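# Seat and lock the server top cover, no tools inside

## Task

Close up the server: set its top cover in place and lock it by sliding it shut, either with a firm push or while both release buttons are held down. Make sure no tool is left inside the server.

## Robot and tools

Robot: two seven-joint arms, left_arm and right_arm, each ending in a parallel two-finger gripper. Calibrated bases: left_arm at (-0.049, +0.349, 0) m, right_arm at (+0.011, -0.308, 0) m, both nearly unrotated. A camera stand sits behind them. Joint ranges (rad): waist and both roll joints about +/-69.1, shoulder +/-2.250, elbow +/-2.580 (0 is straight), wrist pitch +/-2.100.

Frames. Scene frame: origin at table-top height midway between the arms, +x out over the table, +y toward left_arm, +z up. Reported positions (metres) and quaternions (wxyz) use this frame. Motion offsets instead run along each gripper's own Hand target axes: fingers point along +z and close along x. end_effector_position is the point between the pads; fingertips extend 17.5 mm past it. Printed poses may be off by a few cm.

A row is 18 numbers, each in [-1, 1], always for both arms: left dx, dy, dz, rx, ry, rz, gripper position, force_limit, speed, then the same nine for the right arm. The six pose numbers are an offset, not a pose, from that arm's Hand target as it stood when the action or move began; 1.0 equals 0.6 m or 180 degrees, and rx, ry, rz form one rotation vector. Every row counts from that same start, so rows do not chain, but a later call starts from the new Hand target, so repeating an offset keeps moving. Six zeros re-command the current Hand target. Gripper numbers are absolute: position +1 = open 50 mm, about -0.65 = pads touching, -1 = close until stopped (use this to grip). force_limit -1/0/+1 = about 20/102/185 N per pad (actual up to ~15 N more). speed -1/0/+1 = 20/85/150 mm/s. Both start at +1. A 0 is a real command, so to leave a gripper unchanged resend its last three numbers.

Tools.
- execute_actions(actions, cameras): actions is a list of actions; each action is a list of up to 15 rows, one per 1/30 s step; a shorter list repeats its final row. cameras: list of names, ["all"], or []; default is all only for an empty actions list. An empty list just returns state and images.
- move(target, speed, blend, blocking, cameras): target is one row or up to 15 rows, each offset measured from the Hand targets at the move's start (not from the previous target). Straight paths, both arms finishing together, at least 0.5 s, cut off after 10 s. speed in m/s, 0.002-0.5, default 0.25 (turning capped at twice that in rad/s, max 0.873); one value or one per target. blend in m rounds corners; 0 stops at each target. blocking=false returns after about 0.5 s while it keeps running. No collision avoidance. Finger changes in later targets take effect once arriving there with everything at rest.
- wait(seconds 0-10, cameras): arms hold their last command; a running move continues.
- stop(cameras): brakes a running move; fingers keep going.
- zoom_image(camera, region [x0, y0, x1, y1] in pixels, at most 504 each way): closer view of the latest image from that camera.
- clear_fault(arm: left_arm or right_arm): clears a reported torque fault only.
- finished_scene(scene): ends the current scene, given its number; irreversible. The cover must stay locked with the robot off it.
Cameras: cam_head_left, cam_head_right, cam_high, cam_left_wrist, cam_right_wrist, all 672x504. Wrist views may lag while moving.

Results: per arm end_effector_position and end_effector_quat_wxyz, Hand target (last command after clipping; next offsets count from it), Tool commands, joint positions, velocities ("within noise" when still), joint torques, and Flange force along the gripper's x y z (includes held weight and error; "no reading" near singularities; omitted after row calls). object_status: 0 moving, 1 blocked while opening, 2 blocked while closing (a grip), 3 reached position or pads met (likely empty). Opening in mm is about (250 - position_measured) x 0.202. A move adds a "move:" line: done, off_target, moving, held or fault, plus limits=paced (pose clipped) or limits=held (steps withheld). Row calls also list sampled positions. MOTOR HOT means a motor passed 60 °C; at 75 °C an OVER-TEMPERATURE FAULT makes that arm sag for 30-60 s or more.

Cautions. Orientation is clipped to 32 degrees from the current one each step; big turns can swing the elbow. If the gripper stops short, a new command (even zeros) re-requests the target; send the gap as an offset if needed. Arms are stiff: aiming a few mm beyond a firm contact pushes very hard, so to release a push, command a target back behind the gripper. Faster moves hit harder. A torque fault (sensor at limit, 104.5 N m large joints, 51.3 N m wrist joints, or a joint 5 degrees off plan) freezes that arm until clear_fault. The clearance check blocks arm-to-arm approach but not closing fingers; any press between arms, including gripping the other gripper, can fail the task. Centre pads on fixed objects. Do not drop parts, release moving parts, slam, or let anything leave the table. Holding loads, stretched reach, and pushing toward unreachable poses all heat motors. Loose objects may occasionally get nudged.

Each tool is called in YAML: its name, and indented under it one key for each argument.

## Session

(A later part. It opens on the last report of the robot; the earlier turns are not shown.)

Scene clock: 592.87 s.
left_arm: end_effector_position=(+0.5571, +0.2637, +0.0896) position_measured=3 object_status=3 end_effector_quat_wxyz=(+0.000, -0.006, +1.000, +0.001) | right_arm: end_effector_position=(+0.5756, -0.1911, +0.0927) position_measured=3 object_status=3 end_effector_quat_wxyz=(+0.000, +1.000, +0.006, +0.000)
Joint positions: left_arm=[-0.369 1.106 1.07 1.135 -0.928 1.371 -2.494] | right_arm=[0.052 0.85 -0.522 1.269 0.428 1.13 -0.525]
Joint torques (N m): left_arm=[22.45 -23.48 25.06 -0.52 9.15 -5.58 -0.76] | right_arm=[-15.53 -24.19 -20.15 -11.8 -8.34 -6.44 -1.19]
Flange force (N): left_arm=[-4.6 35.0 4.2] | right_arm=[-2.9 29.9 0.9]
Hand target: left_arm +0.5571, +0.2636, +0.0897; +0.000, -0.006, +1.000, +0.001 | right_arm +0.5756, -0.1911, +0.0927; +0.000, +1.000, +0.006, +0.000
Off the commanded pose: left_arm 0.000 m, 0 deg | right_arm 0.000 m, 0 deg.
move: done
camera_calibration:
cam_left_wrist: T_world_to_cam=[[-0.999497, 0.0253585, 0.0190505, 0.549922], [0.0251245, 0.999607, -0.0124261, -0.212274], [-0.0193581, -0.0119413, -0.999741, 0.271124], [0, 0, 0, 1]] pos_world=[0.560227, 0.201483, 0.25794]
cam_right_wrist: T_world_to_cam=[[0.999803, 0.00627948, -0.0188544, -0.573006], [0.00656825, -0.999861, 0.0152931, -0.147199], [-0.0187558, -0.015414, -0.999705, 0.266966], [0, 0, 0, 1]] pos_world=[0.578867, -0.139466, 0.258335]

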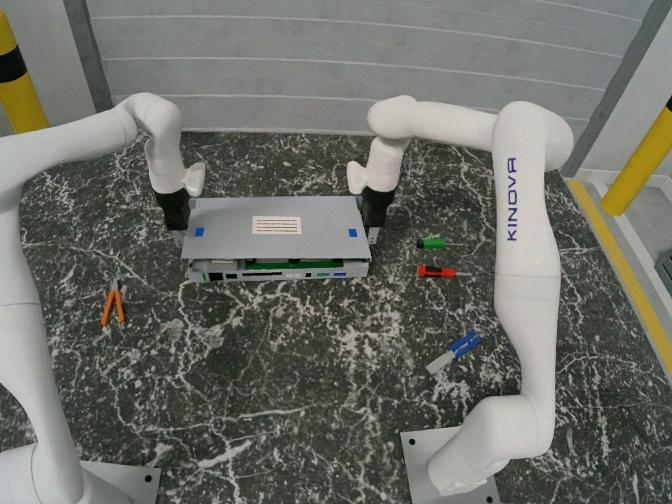

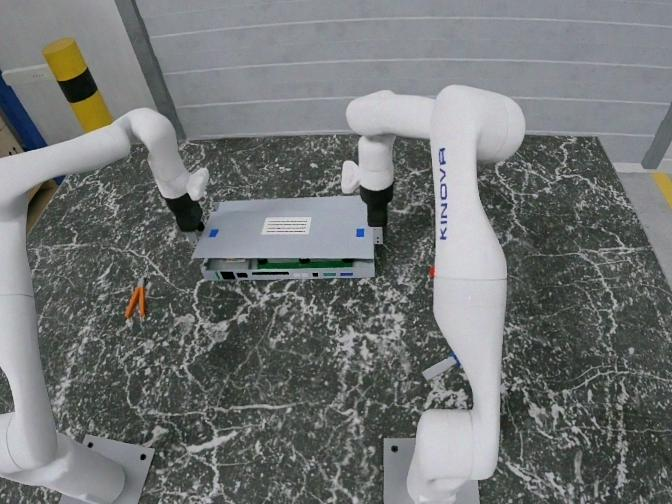

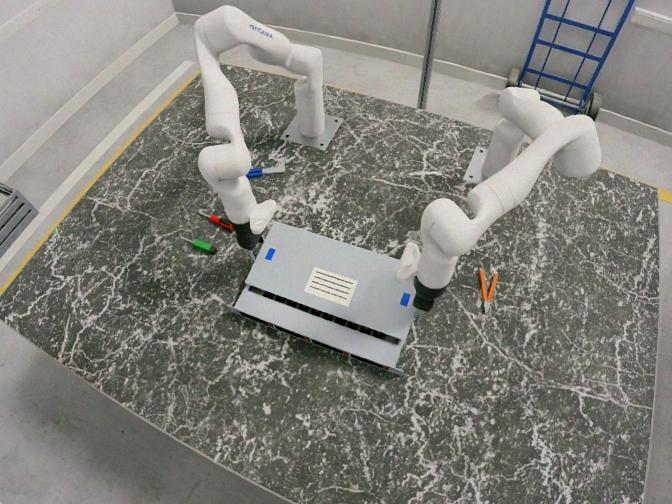

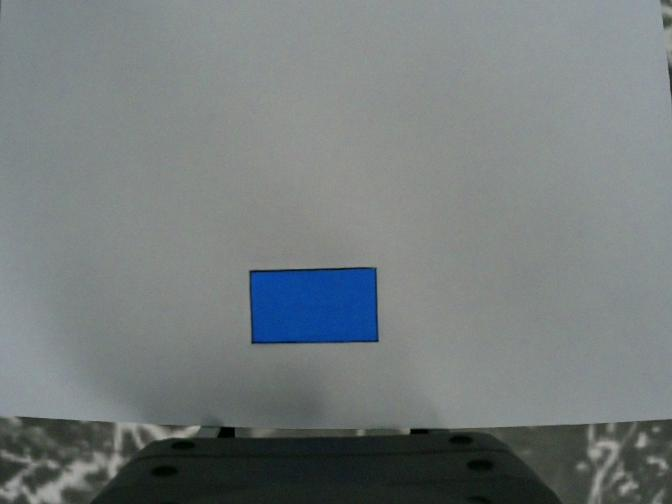

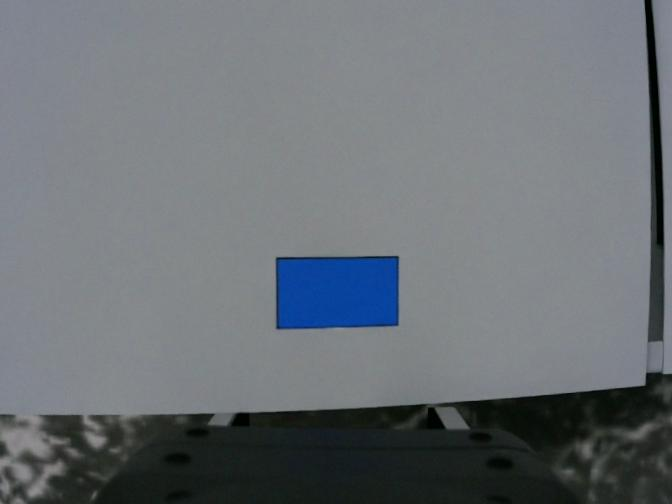

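move:
  target:
    - [0,-0.0017,0,0,0,0,1,1,1,0,-0.0017,0,0,0,0,1,1,1]
    - [0,-0.0017,0,0,-0.0444,0,1,1,1,0,-0.0017,0,0,0.0444,0,1,1,1]
  speed: [0.02,0.05]
  cameras: ["all"]

zoom_image:
  camera: "cam_head_left"
  region: [160, 170, 400, 300]

zoom_image:
  camera: "cam_high"
  region: [220, 210, 440, 390]

zoom_image:
  camera: "cam_head_right"
  region: [170, 170, 410, 300]

Scene clock: 627.83 s.
left_arm: end_effector_position=(+0.5571, +0.2626, +0.0896) position_measured=3 object_status=3 end_effector_quat_wxyz=(+0.069, -0.006, +0.998, +0.001) | right_arm: end_effector_position=(+0.5756, -0.1901, +0.0927) position_measured=3 object_status=3 end_effector_quat_wxyz=(+0.000, +0.998, +0.006, +0.070)
Joint positions: left_arm=[-0.432 1.032 1.065 1.354 -1.007 1.171 -2.361] | right_arm=[0.053 0.76 -0.499 1.465 0.493 0.902 -0.618]
Joint torques (N m): left_arm=[28.21 -20.29 30.73 0.42 9.28 -9.12 -1] | right_arm=[-20.1 -23.3 -25.49 -13.85 -8.63 -9.64 -1.52]
Flange force (N): left_arm=[-4.1 44.0 5.1] | right_arm=[-4.1 38.1 1.6]
Hand target: left_arm +0.5571, +0.2626, +0.0896; +0.069, -0.006, +0.998, +0.001 | right_arm +0.5756, -0.1900, +0.0927; +0.000, +0.998, +0.006, +0.070
Off the commanded pose: left_arm 0.000 m, 0 deg | right_arm 0.000 m, 0 deg.
move: done
camera_calibration:
cam_left_wrist: T_world_to_cam=[[-0.992442, 0.0255449, -0.120023, 0.558397], [0.0265889, 0.999621, -0.00710452, -0.212555], [0.119796, -0.0102421, -0.992746, 0.192472], [0, 0, 0, 1]] pos_world=[0.536771, 0.200181, 0.256586]
cam_right_wrist: T_world_to_cam=[[0.992721, 0.00619709, 0.120275, -0.581784], [0.00451424, -0.999888, 0.0142591, -0.144827], [0.12035, -0.0136124, -0.992638, 0.186584], [0, 0, 0, 1]] pos_world=[0.555747, -0.138666, 0.257249]

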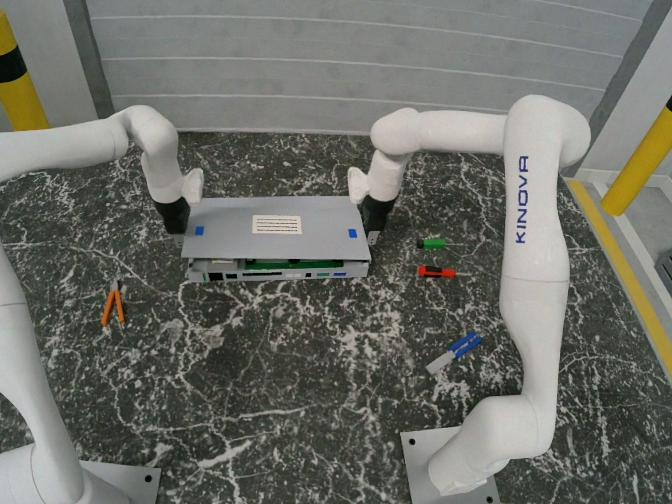

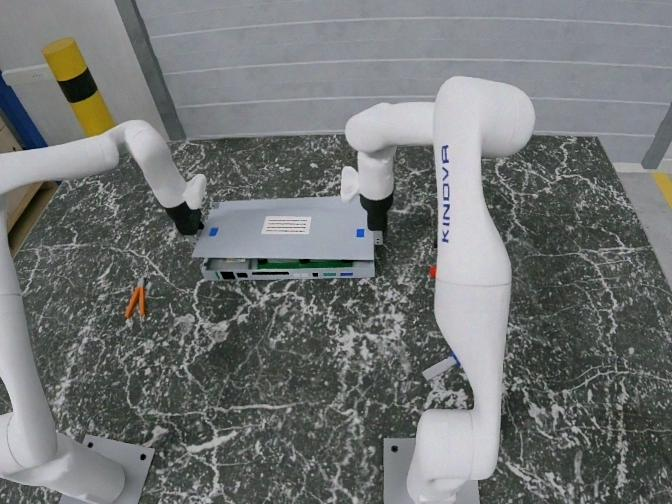

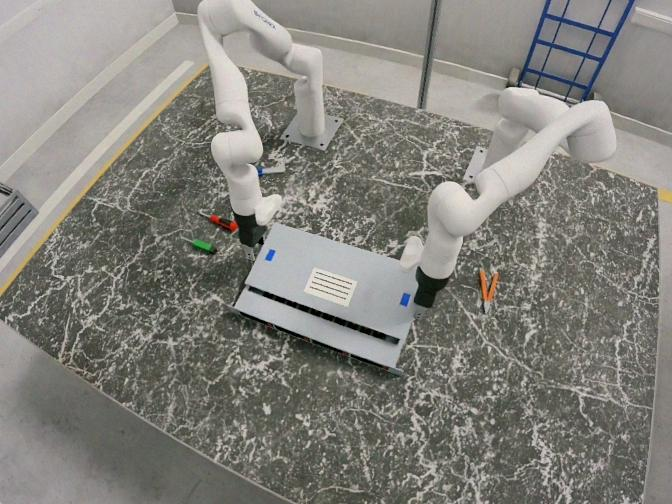

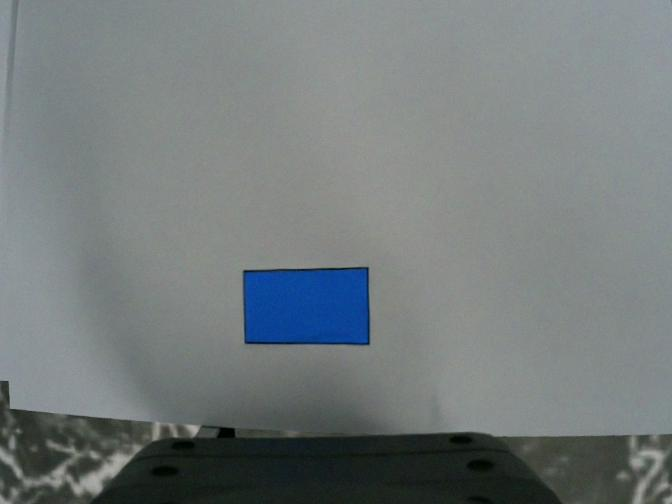

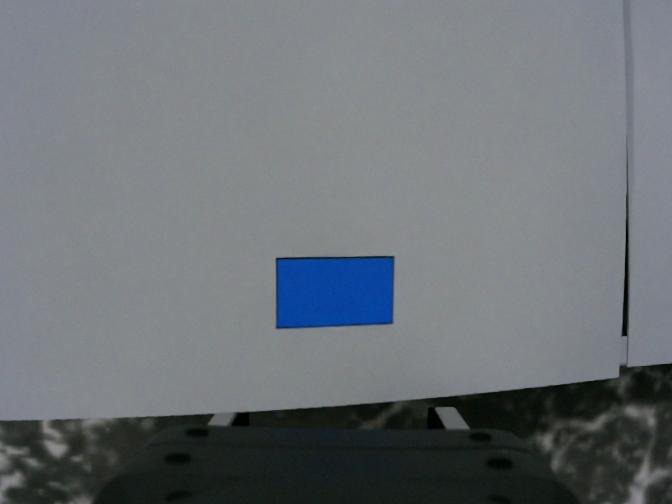

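Scaled by 2.100 from the camera's 672x504 image, which has a finer 960x720 frame.

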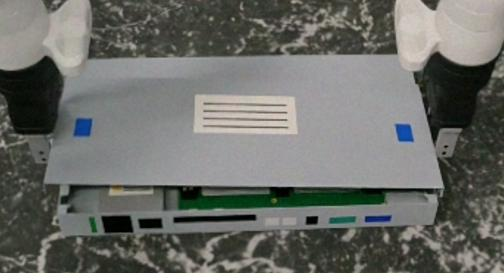

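Scaled by 2.291 from the camera's 672x504 image, which has a finer 960x720 frame.

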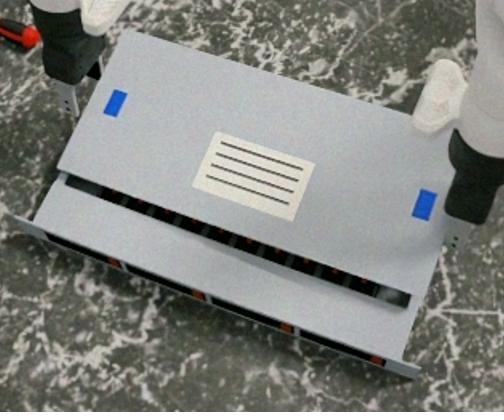

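Scaled by 2.100 from the camera's 672x504 image, which has a finer 960x720 frame.

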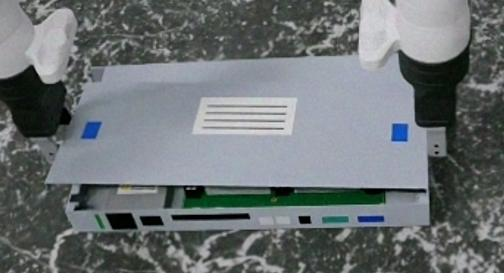

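zoom_image:
  camera: "cam_high"
  region: [230, 270, 330, 345]

zoom_image:
  camera: "cam_high"
  region: [330, 300, 430, 375]

zoom_image:
  camera: "cam_head_left"
  region: [170, 230, 270, 290]

zoom_image:
  camera: "cam_head_left"
  region: [290, 230, 390, 290]

Scaled by 5.040 from the camera's 672x504 image, which has a finer 960x720 frame.

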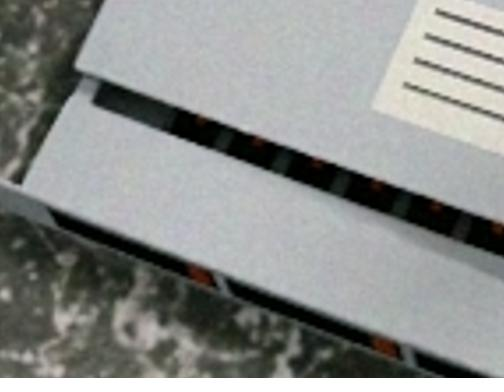

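Scaled by 5.040 from the camera's 672x504 image, which has a finer 960x720 frame.

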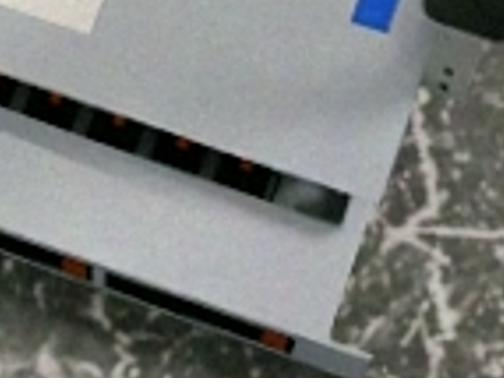

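Scaled by 5.040 from the camera's 672x504 image, which has a finer 960x720 frame.

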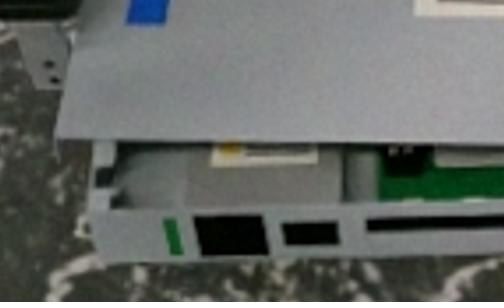

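Scaled by 5.040 from the camera's 672x504 image, which has a finer 960x720 frame.

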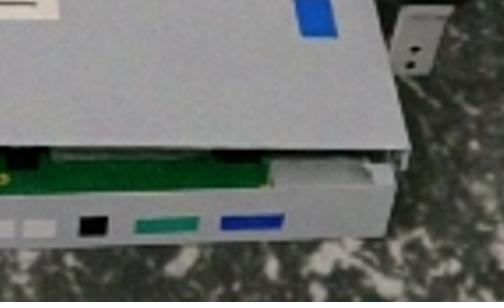

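move:
  target:
    - [0.0019,-0.0048,0.0132,0,0,0,1,1,1,-0.0019,0.0048,0.0132,0,0,0,1,1,1]
    - [0.0042,-0.0048,0.0297,0,0,0,1,1,1,-0.0042,0.0048,0.0297,0,0,0,1,1,1]
  speed: [0.05,0.03]
  cameras: ["all"]

zoom_image:
  camera: "cam_high"
  region: [225, 215, 425, 375]

zoom_image:
  camera: "cam_head_left"
  region: [165, 185, 385, 295]

Scene clock: 698.53 s.
left_arm: end_effector_position=(+0.5571, +0.2598, +0.0716) position_measured=3 object_status=3 end_effector_quat_wxyz=(+0.069, -0.006, +0.998, +0.001) | right_arm: end_effector_position=(+0.5756, -0.1929, +0.0747) position_measured=3 object_status=3 end_effector_quat_wxyz=(+0.000, +0.998, +0.006, +0.070)
Joint positions: left_arm=[-0.423 1.054 1.047 1.369 -1.028 1.14 -2.34] | right_arm=[0.052 0.783 -0.487 1.485 0.509 0.86 -0.629]
Joint torques (N m): left_arm=[27.24 -20.24 30.2 0.51 8.62 -9 -0.93] | right_arm=[-19.3 -23.4 -25.02 -13.38 -7.96 -9.45 -1.45]
Flange force (N): left_arm=[-3.7 42.6 5.0] | right_arm=[-4.2 36.6 1.5]
Hand target: left_arm +0.5571, +0.2598, +0.0716; +0.069, -0.006, +0.998, +0.001 | right_arm +0.5756, -0.1929, +0.0747; +0.000, +0.998, +0.006, +0.070
Off the commanded pose: left_arm 0.000 m, 0 deg | right_arm 0.000 m, 0 deg.
move: done
camera_calibration:
cam_left_wrist: T_world_to_cam=[[-0.992442, 0.0255564, -0.120023, 0.556308], [0.0266003, 0.999621, -0.0071032, -0.20979], [0.119796, -0.0102422, -0.992746, 0.174573], [0, 0, 0, 1]] pos_world=[0.536771, 0.197281, 0.238586]
cam_right_wrist: T_world_to_cam=[[0.992721, 0.00619709, 0.120275, -0.5797], [0.00451424, -0.999888, 0.0142591, -0.147471], [0.12035, -0.0136124, -0.992638, 0.168665], [0, 0, 0, 1]] pos_world=[0.555847, -0.141566, 0.239249]

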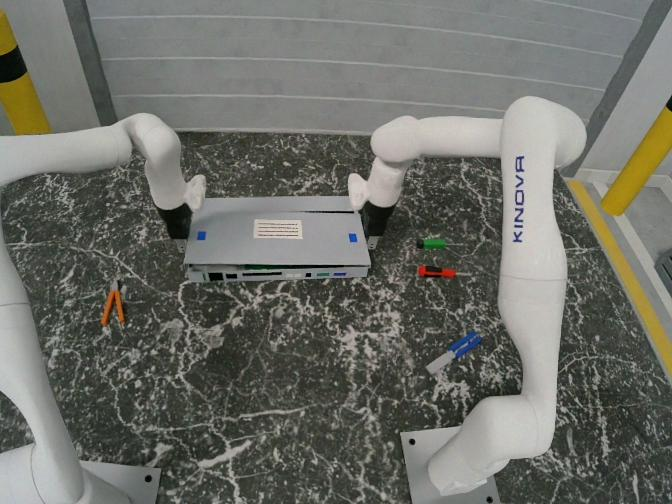

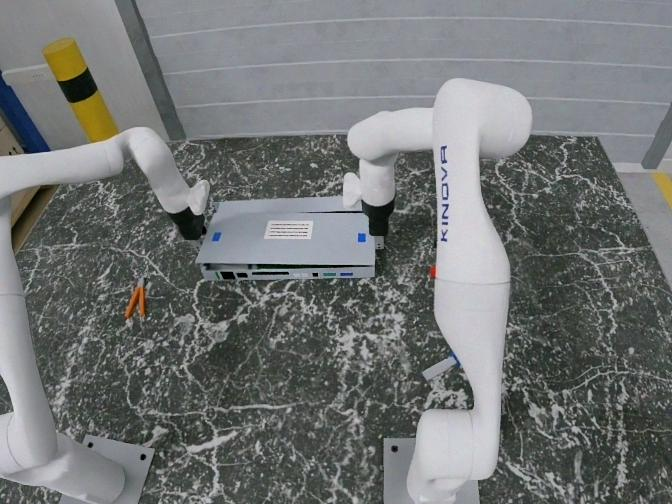

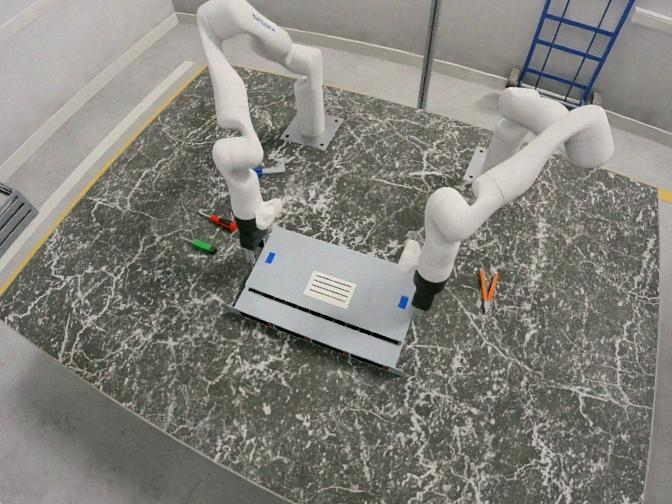

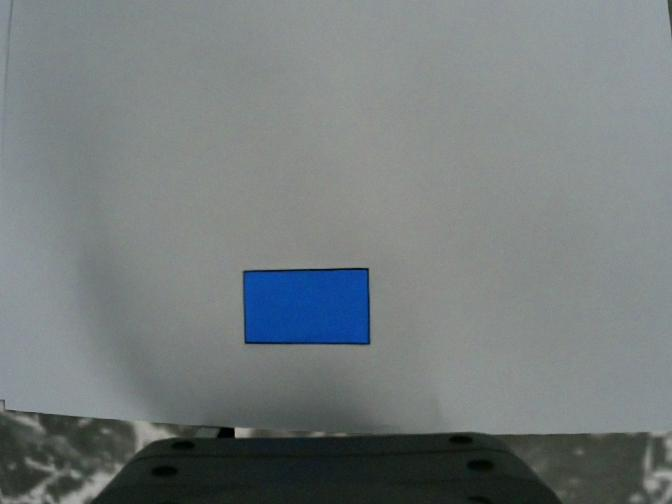

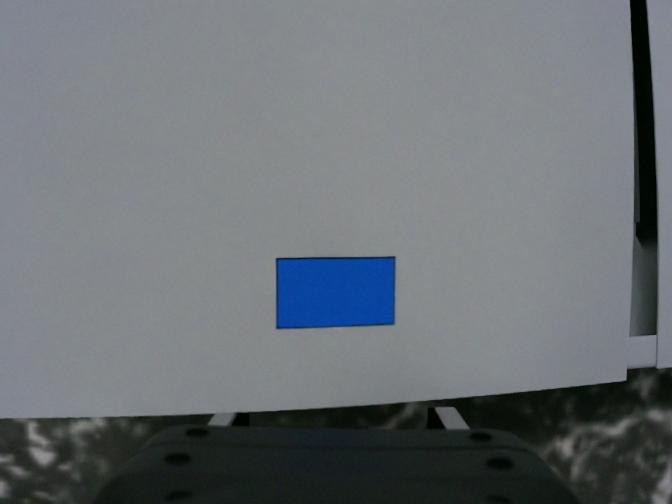

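Scaled by 2.520 from the camera's 672x504 image, which has a finer 960x720 frame.

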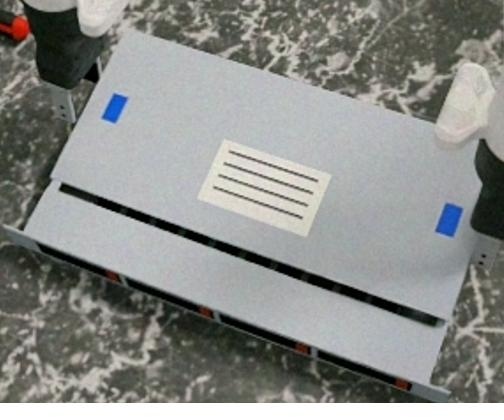

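Scaled by 2.291 from the camera's 672x504 image, which has a finer 960x720 frame.

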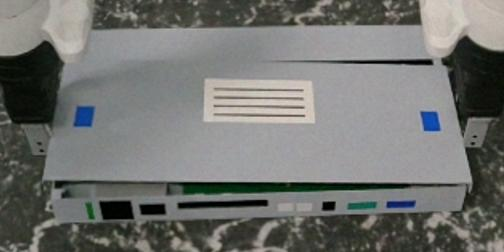

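zoom_image:
  camera: "cam_high"
  region: [235, 280, 315, 340]

zoom_image:
  camera: "cam_high"
  region: [350, 310, 430, 370]

zoom_image:
  camera: "cam_head_right"
  region: [190, 185, 400, 290]

zoom_image:
  camera: "cam_left_wrist"
  region: [0, 300, 160, 460]

Scaled by 6.300 from the camera's 672x504 image, which has a finer 960x720 frame.

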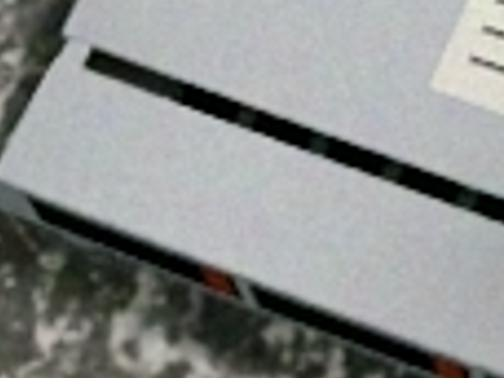

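Scaled by 6.300 from the camera's 672x504 image, which has a finer 960x720 frame.

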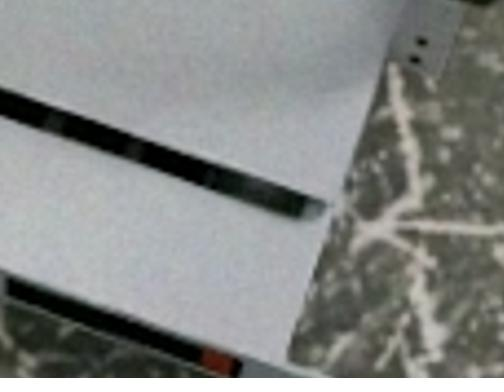

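Scaled by 2.400 from the camera's 672x504 image, which has a finer 960x720 frame.

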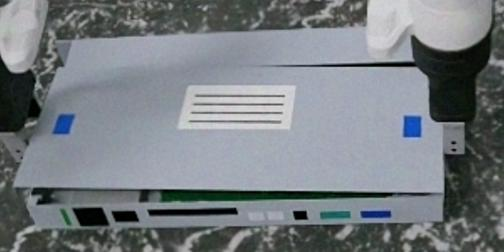

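Scaled by 3.150.

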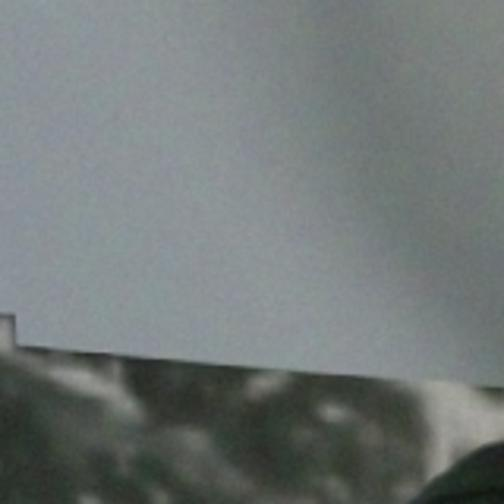

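move:
  target:
    - [0.0009,0,0.0066,0,0,0,1,1,1,-0.0009,0,0.0066,0,0,0,1,1,1]
  speed: [0.03]
  cameras: ["cam_left_wrist","cam_right_wrist","cam_head_left","cam_high"]

zoom_image:
  camera: "cam_head_left"
  region: [165, 185, 385, 295]

zoom_image:
  camera: "cam_high"
  region: [225, 215, 425, 375]

Scene clock: 742.90 s.
left_arm: end_effector_position=(+0.5571, +0.2598, +0.0676) position_measured=3 object_status=3 end_effector_quat_wxyz=(+0.069, -0.006, +0.998, +0.001) | right_arm: end_effector_position=(+0.5756, -0.1929, +0.0707) position_measured=3 object_status=3 end_effector_quat_wxyz=(+0.000, +0.998, +0.006, +0.070)
Joint positions: left_arm=[-0.422 1.059 1.043 1.372 -1.033 1.133 -2.337] | right_arm=[0.05 0.789 -0.484 1.489 0.513 0.851 -0.633]
Joint torques (N m): left_arm=[26.92 -20.24 29.92 0.62 8.46 -8.9 -0.95] | right_arm=[-19.43 -23.12 -25.11 -13.26 -7.91 -9.55 -1.41]
Flange force (N): left_arm=[-3.9 42.1 4.9] | right_arm=[-4.4 36.8 0.8]
Hand target: left_arm +0.5571, +0.2598, +0.0676; +0.069, -0.006, +0.998, +0.001 | right_arm +0.5756, -0.1929, +0.0707; +0.000, +0.998, +0.006, +0.070
Off the commanded pose: left_arm 0.000 m, 0 deg | right_arm 0.000 m, 0 deg.
move: done
camera_calibration:
cam_left_wrist: T_world_to_cam=[[-0.992442, 0.0255449, -0.120023, 0.555831], [0.0265889, 0.999621, -0.00710452, -0.209812], [0.119796, -0.0102421, -0.992746, 0.170601], [0, 0, 0, 1]] pos_world=[0.536771, 0.197281, 0.234586]
cam_right_wrist: T_world_to_cam=[[0.992721, 0.00619709, 0.120275, -0.579231], [0.00451424, -0.999888, 0.0142591, -0.147415], [0.12035, -0.0136124, -0.992638, 0.164794], [0, 0, 0, 1]] pos_world=[0.555847, -0.141566, 0.235349]
Images, in order (width x height): cam_head_left 672x504, cam_high 672x504, cam_left_wrist 672x504, cam_right_wrist 672x504.

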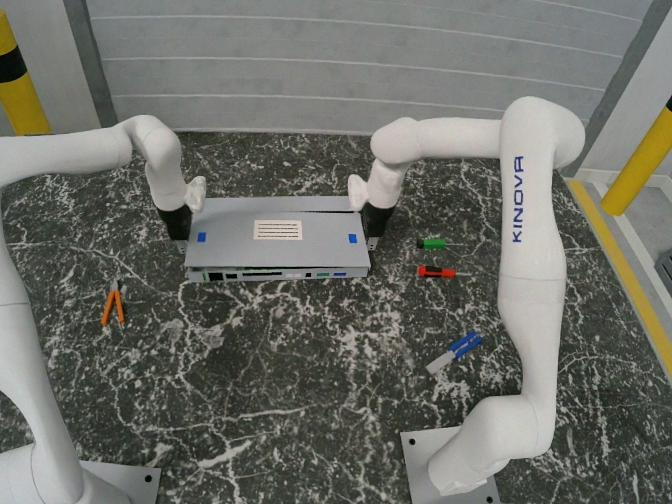

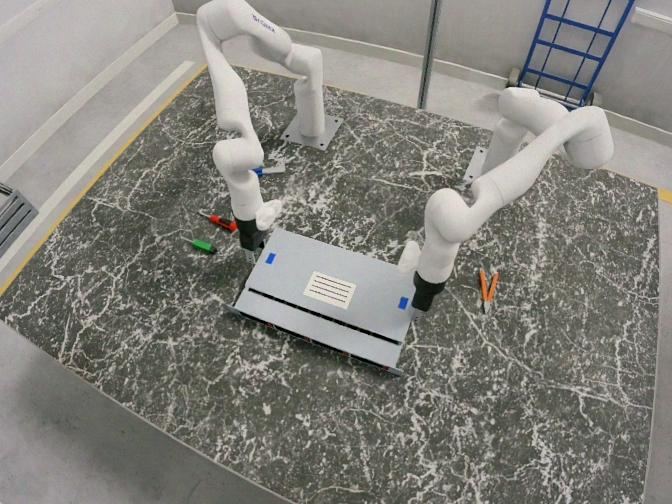

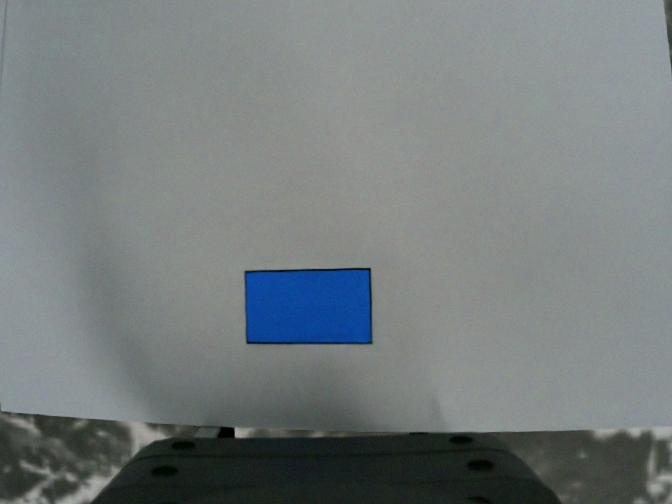

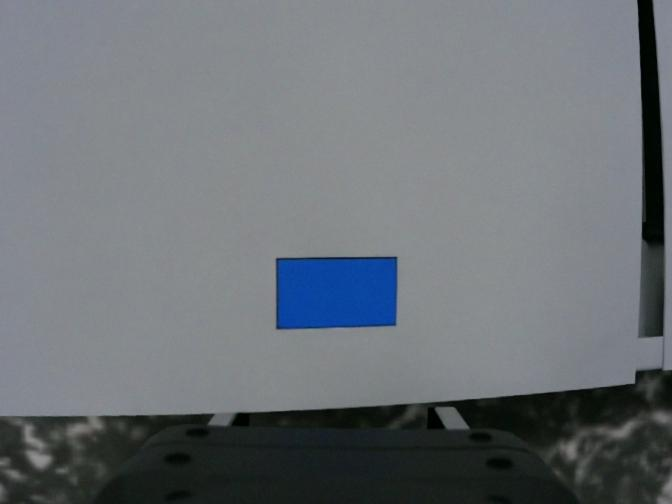

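Scaled by 2.291 from the camera's 672x504 image, which has a finer 960x720 frame.

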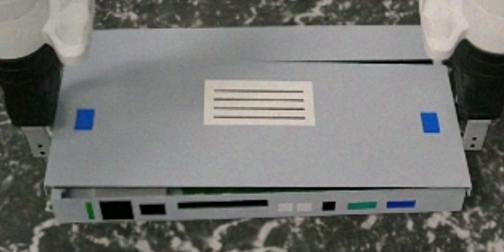

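Scaled by 2.520 from the camera's 672x504 image, which has a finer 960x720 frame.

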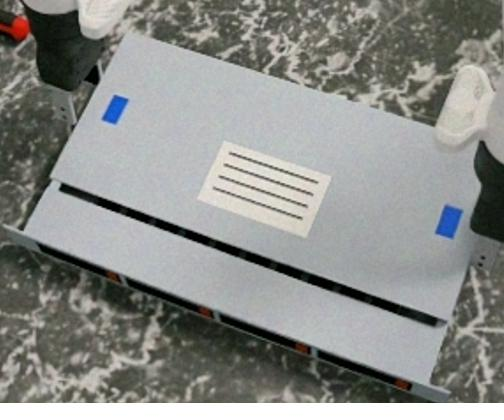

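move:
  target: [0.005,0,-0.0007,0,0,0,1,1,1,-0.005,0,-0.0007,0,0,0,1,1,1]
  speed: [0.02]
  cameras: ["cam_right_wrist","cam_left_wrist"]

Scene clock: 760.20 s.
left_arm: end_effector_position=(+0.5541, +0.2598, +0.0676) position_measured=3 object_status=3 end_effector_quat_wxyz=(+0.069, -0.006, +0.998, +0.001) | right_arm: end_effector_position=(+0.5726, -0.1929, +0.0707) position_measured=3 object_status=3 end_effector_quat_wxyz=(+0.000, +0.998, +0.006, +0.070)
Joint positions: left_arm=[-0.426 1.055 1.043 1.385 -1.033 1.128 -2.33] | right_arm=[0.051 0.783 -0.483 1.501 0.513 0.845 -0.637]
Joint torques (N m): left_arm=[26.71 -20.19 29.93 0.36 8.27 -9.02 -0.97] | right_arm=[-20.76 -22.64 -26.6 -12.41 -8.71 -9.46 -1.5]
Flange force (N): left_arm=[-3.5 41.9 5.1] | right_arm=[-2.1 39.0 1.6]
Hand target: left_arm +0.5541, +0.2597, +0.0676; +0.069, -0.006, +0.998, +0.001 | right_arm +0.5726, -0.1930, +0.0707; +0.000, +0.998, +0.006, +0.070
Off the commanded pose: left_arm 0.000 m, 0 deg | right_arm 0.000 m, 0 deg.
move: done
camera_calibration:
cam_left_wrist: T_world_to_cam=[[-0.992441, 0.0255569, -0.120032, 0.552852], [0.0265889, 0.999622, -0.00700381, -0.209756], [0.119807, -0.0101424, -0.992745, 0.170934], [0, 0, 0, 1]] pos_world=[0.533771, 0.197281, 0.234585]
cam_right_wrist: T_world_to_cam=[[0.992709, 0.00629702, 0.120373, -0.576156], [0.00461187, -0.999888, 0.0142729, -0.147458], [0.120449, -0.0136137, -0.992626, 0.165109], [0, 0, 0, 1]] pos_world=[0.552748, -0.141565, 0.23535]
Images, in order (width x height): cam_left_wrist 672x504, cam_right_wrist 672x504.

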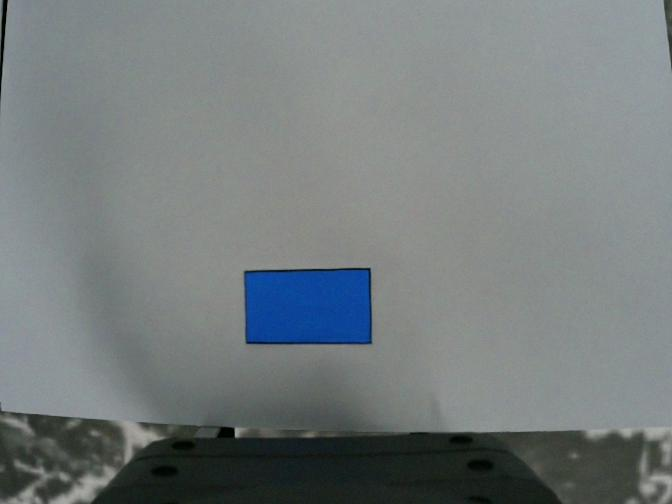

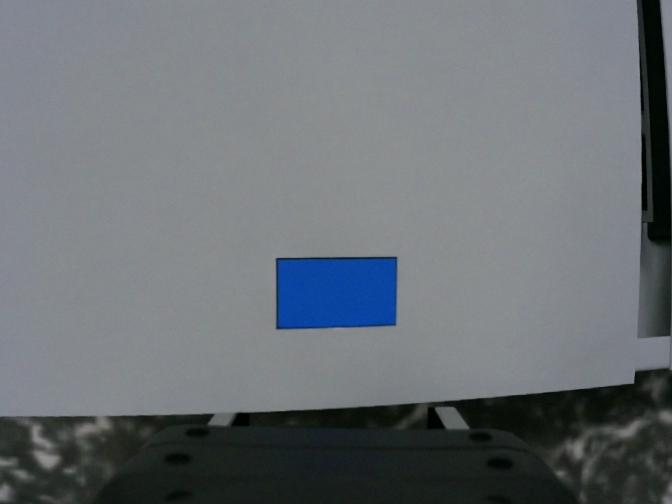

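move:
  target:
    - [0.0023,0,0.0165,0,0,0,1,1,1,-0.0023,0,0.0165,0,0,0,1,1,1]
    - [0.003,0,0.0215,0,0,0,1,1,1,-0.003,0,0.0215,0,0,0,1,1,1]
  speed: [0.03,0.02]
  cameras: ["cam_right_wrist","cam_left_wrist","cam_head_left","cam_head_right","cam_high"]

zoom_image:
  camera: "cam_head_left"
  region: [165, 185, 385, 295]

zoom_image:
  camera: "cam_high"
  region: [225, 215, 425, 375]

Scene clock: 768.73 s.
left_arm: end_effector_position=(+0.5541, +0.2598, +0.0546) position_measured=3 object_status=3 end_effector_quat_wxyz=(+0.069, -0.006, +0.998, +0.001) | right_arm: end_effector_position=(+0.5726, -0.1930, +0.0577) position_measured=3 object_status=3 end_effector_quat_wxyz=(+0.000, +0.998, +0.006, +0.070)
Joint positions: left_arm=[-0.423 1.071 1.03 1.395 -1.05 1.106 -2.317] | right_arm=[0.045 0.802 -0.473 1.511 0.526 0.816 -0.648]
Joint torques (N m): left_arm=[27.19 -11.04 25.78 2.28 7.75 -9.94 -1] | right_arm=[-21.92 -12.69 -25.81 -6.08 -9.21 -8.43 -1.49]
Flange force (N): left_arm=[0.0 43.8 -14.6] | right_arm=[3.8 40.5 -15.3]
Hand target: left_arm +0.5541, +0.2598, +0.0546; +0.069, -0.006, +0.998, +0.001 | right_arm +0.5726, -0.1930, +0.0577; +0.000, +0.998, +0.006, +0.070
Off the commanded pose: left_arm 0.000 m, 0 deg | right_arm 0.000 m, 0 deg.
move: done
camera_calibration:
cam_left_wrist: T_world_to_cam=[[-0.992442, 0.0255569, -0.12002, 0.55129], [0.0265888, 0.999622, -0.0070039, -0.209847], [0.119796, -0.0101422, -0.992747, 0.158035], [0, 0, 0, 1]] pos_world=[0.533771, 0.197281, 0.221585]
cam_right_wrist: T_world_to_cam=[[0.992709, 0.00619798, 0.120373, -0.574692], [0.00451371, -0.999888, 0.0142596, -0.147315], [0.120448, -0.0136123, -0.992626, 0.152093], [0, 0, 0, 1]] pos_world=[0.552847, -0.141666, 0.22225]

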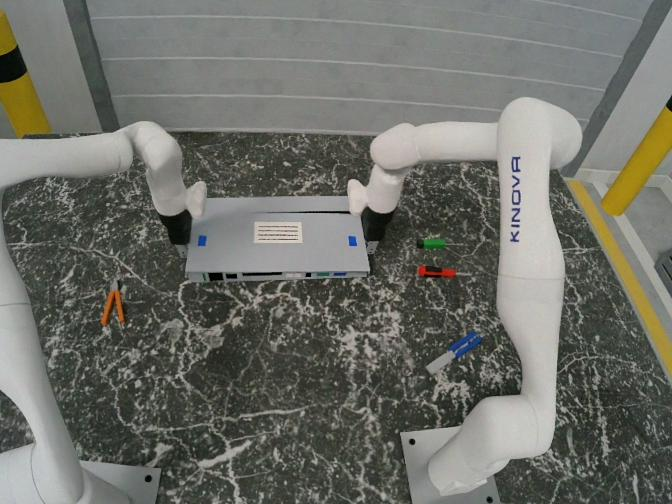

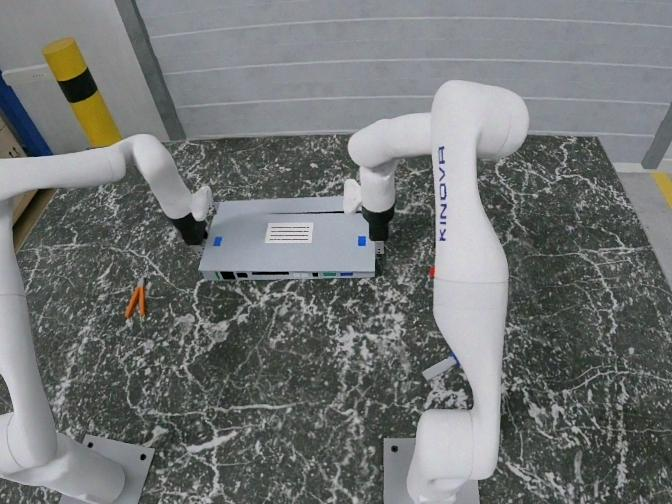

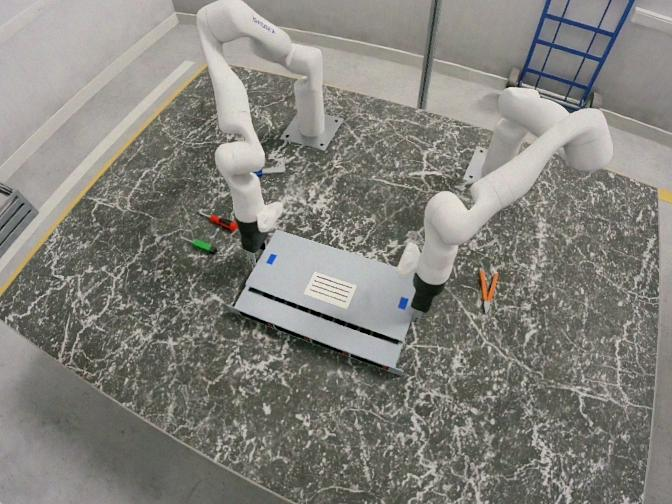

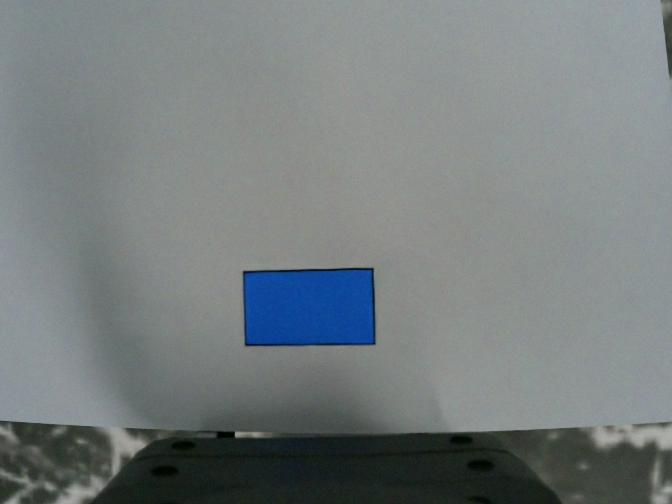

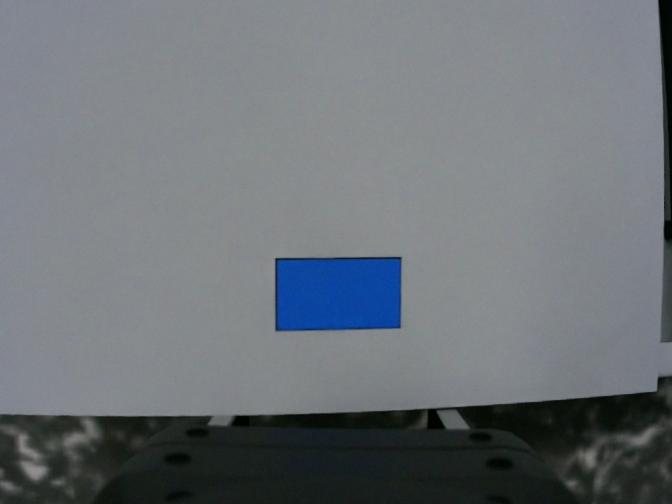

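Scaled by 2.291 from the camera's 672x504 image, which has a finer 960x720 frame.

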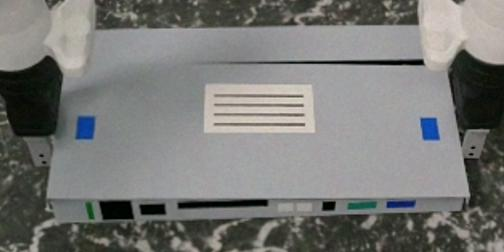

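Scaled by 2.520 from the camera's 672x504 image, which has a finer 960x720 frame.

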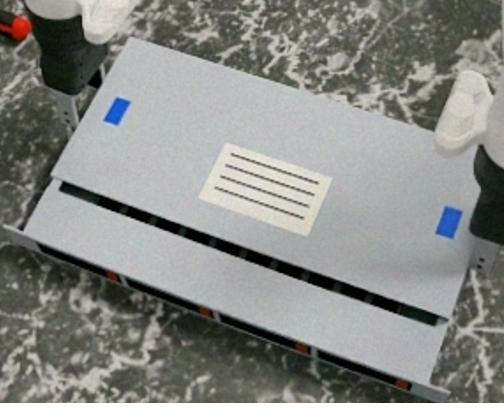

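zoom_image:
  camera: "cam_right_wrist"
  region: [512, 0, 672, 420]

zoom_image:
  camera: "cam_high"
  region: [232, 276, 292, 321]

zoom_image:
  camera: "cam_high"
  region: [360, 320, 420, 365]

zoom_image:
  camera: "cam_head_left"
  region: [178, 260, 238, 290]

zoom_image:
  camera: "cam_head_left"
  region: [320, 260, 380, 290]

zoom_image:
  camera: "cam_head_right"
  region: [190, 185, 400, 290]

Scaled by 1.200.

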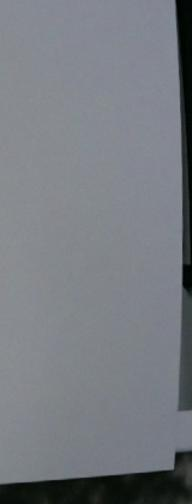

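Scaled by 8.400 from the camera's 672x504 image, which has a finer 960x720 frame.

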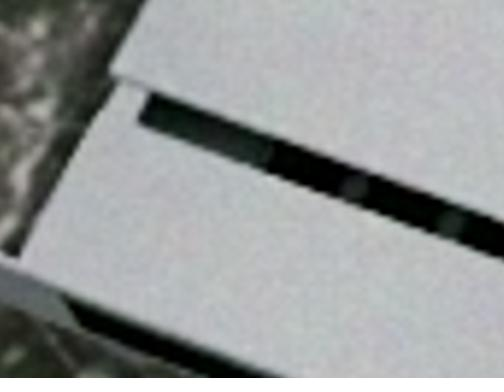

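Scaled by 8.400 from the camera's 672x504 image, which has a finer 960x720 frame.

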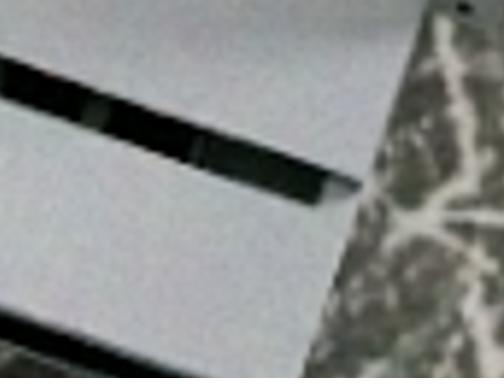

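Scaled by 8.400 from the camera's 672x504 image, which has a finer 960x720 frame.

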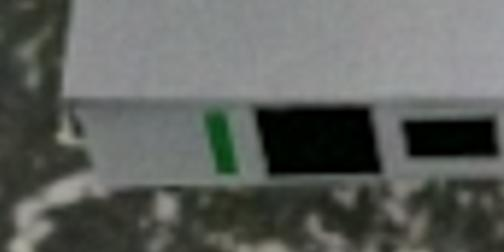

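Scaled by 8.400 from the camera's 672x504 image, which has a finer 960x720 frame.

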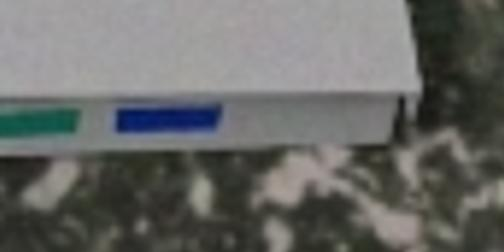

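Scaled by 2.400 from the camera's 672x504 image, which has a finer 960x720 frame.

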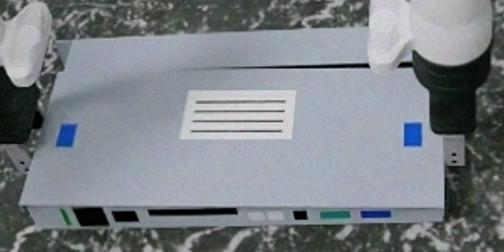

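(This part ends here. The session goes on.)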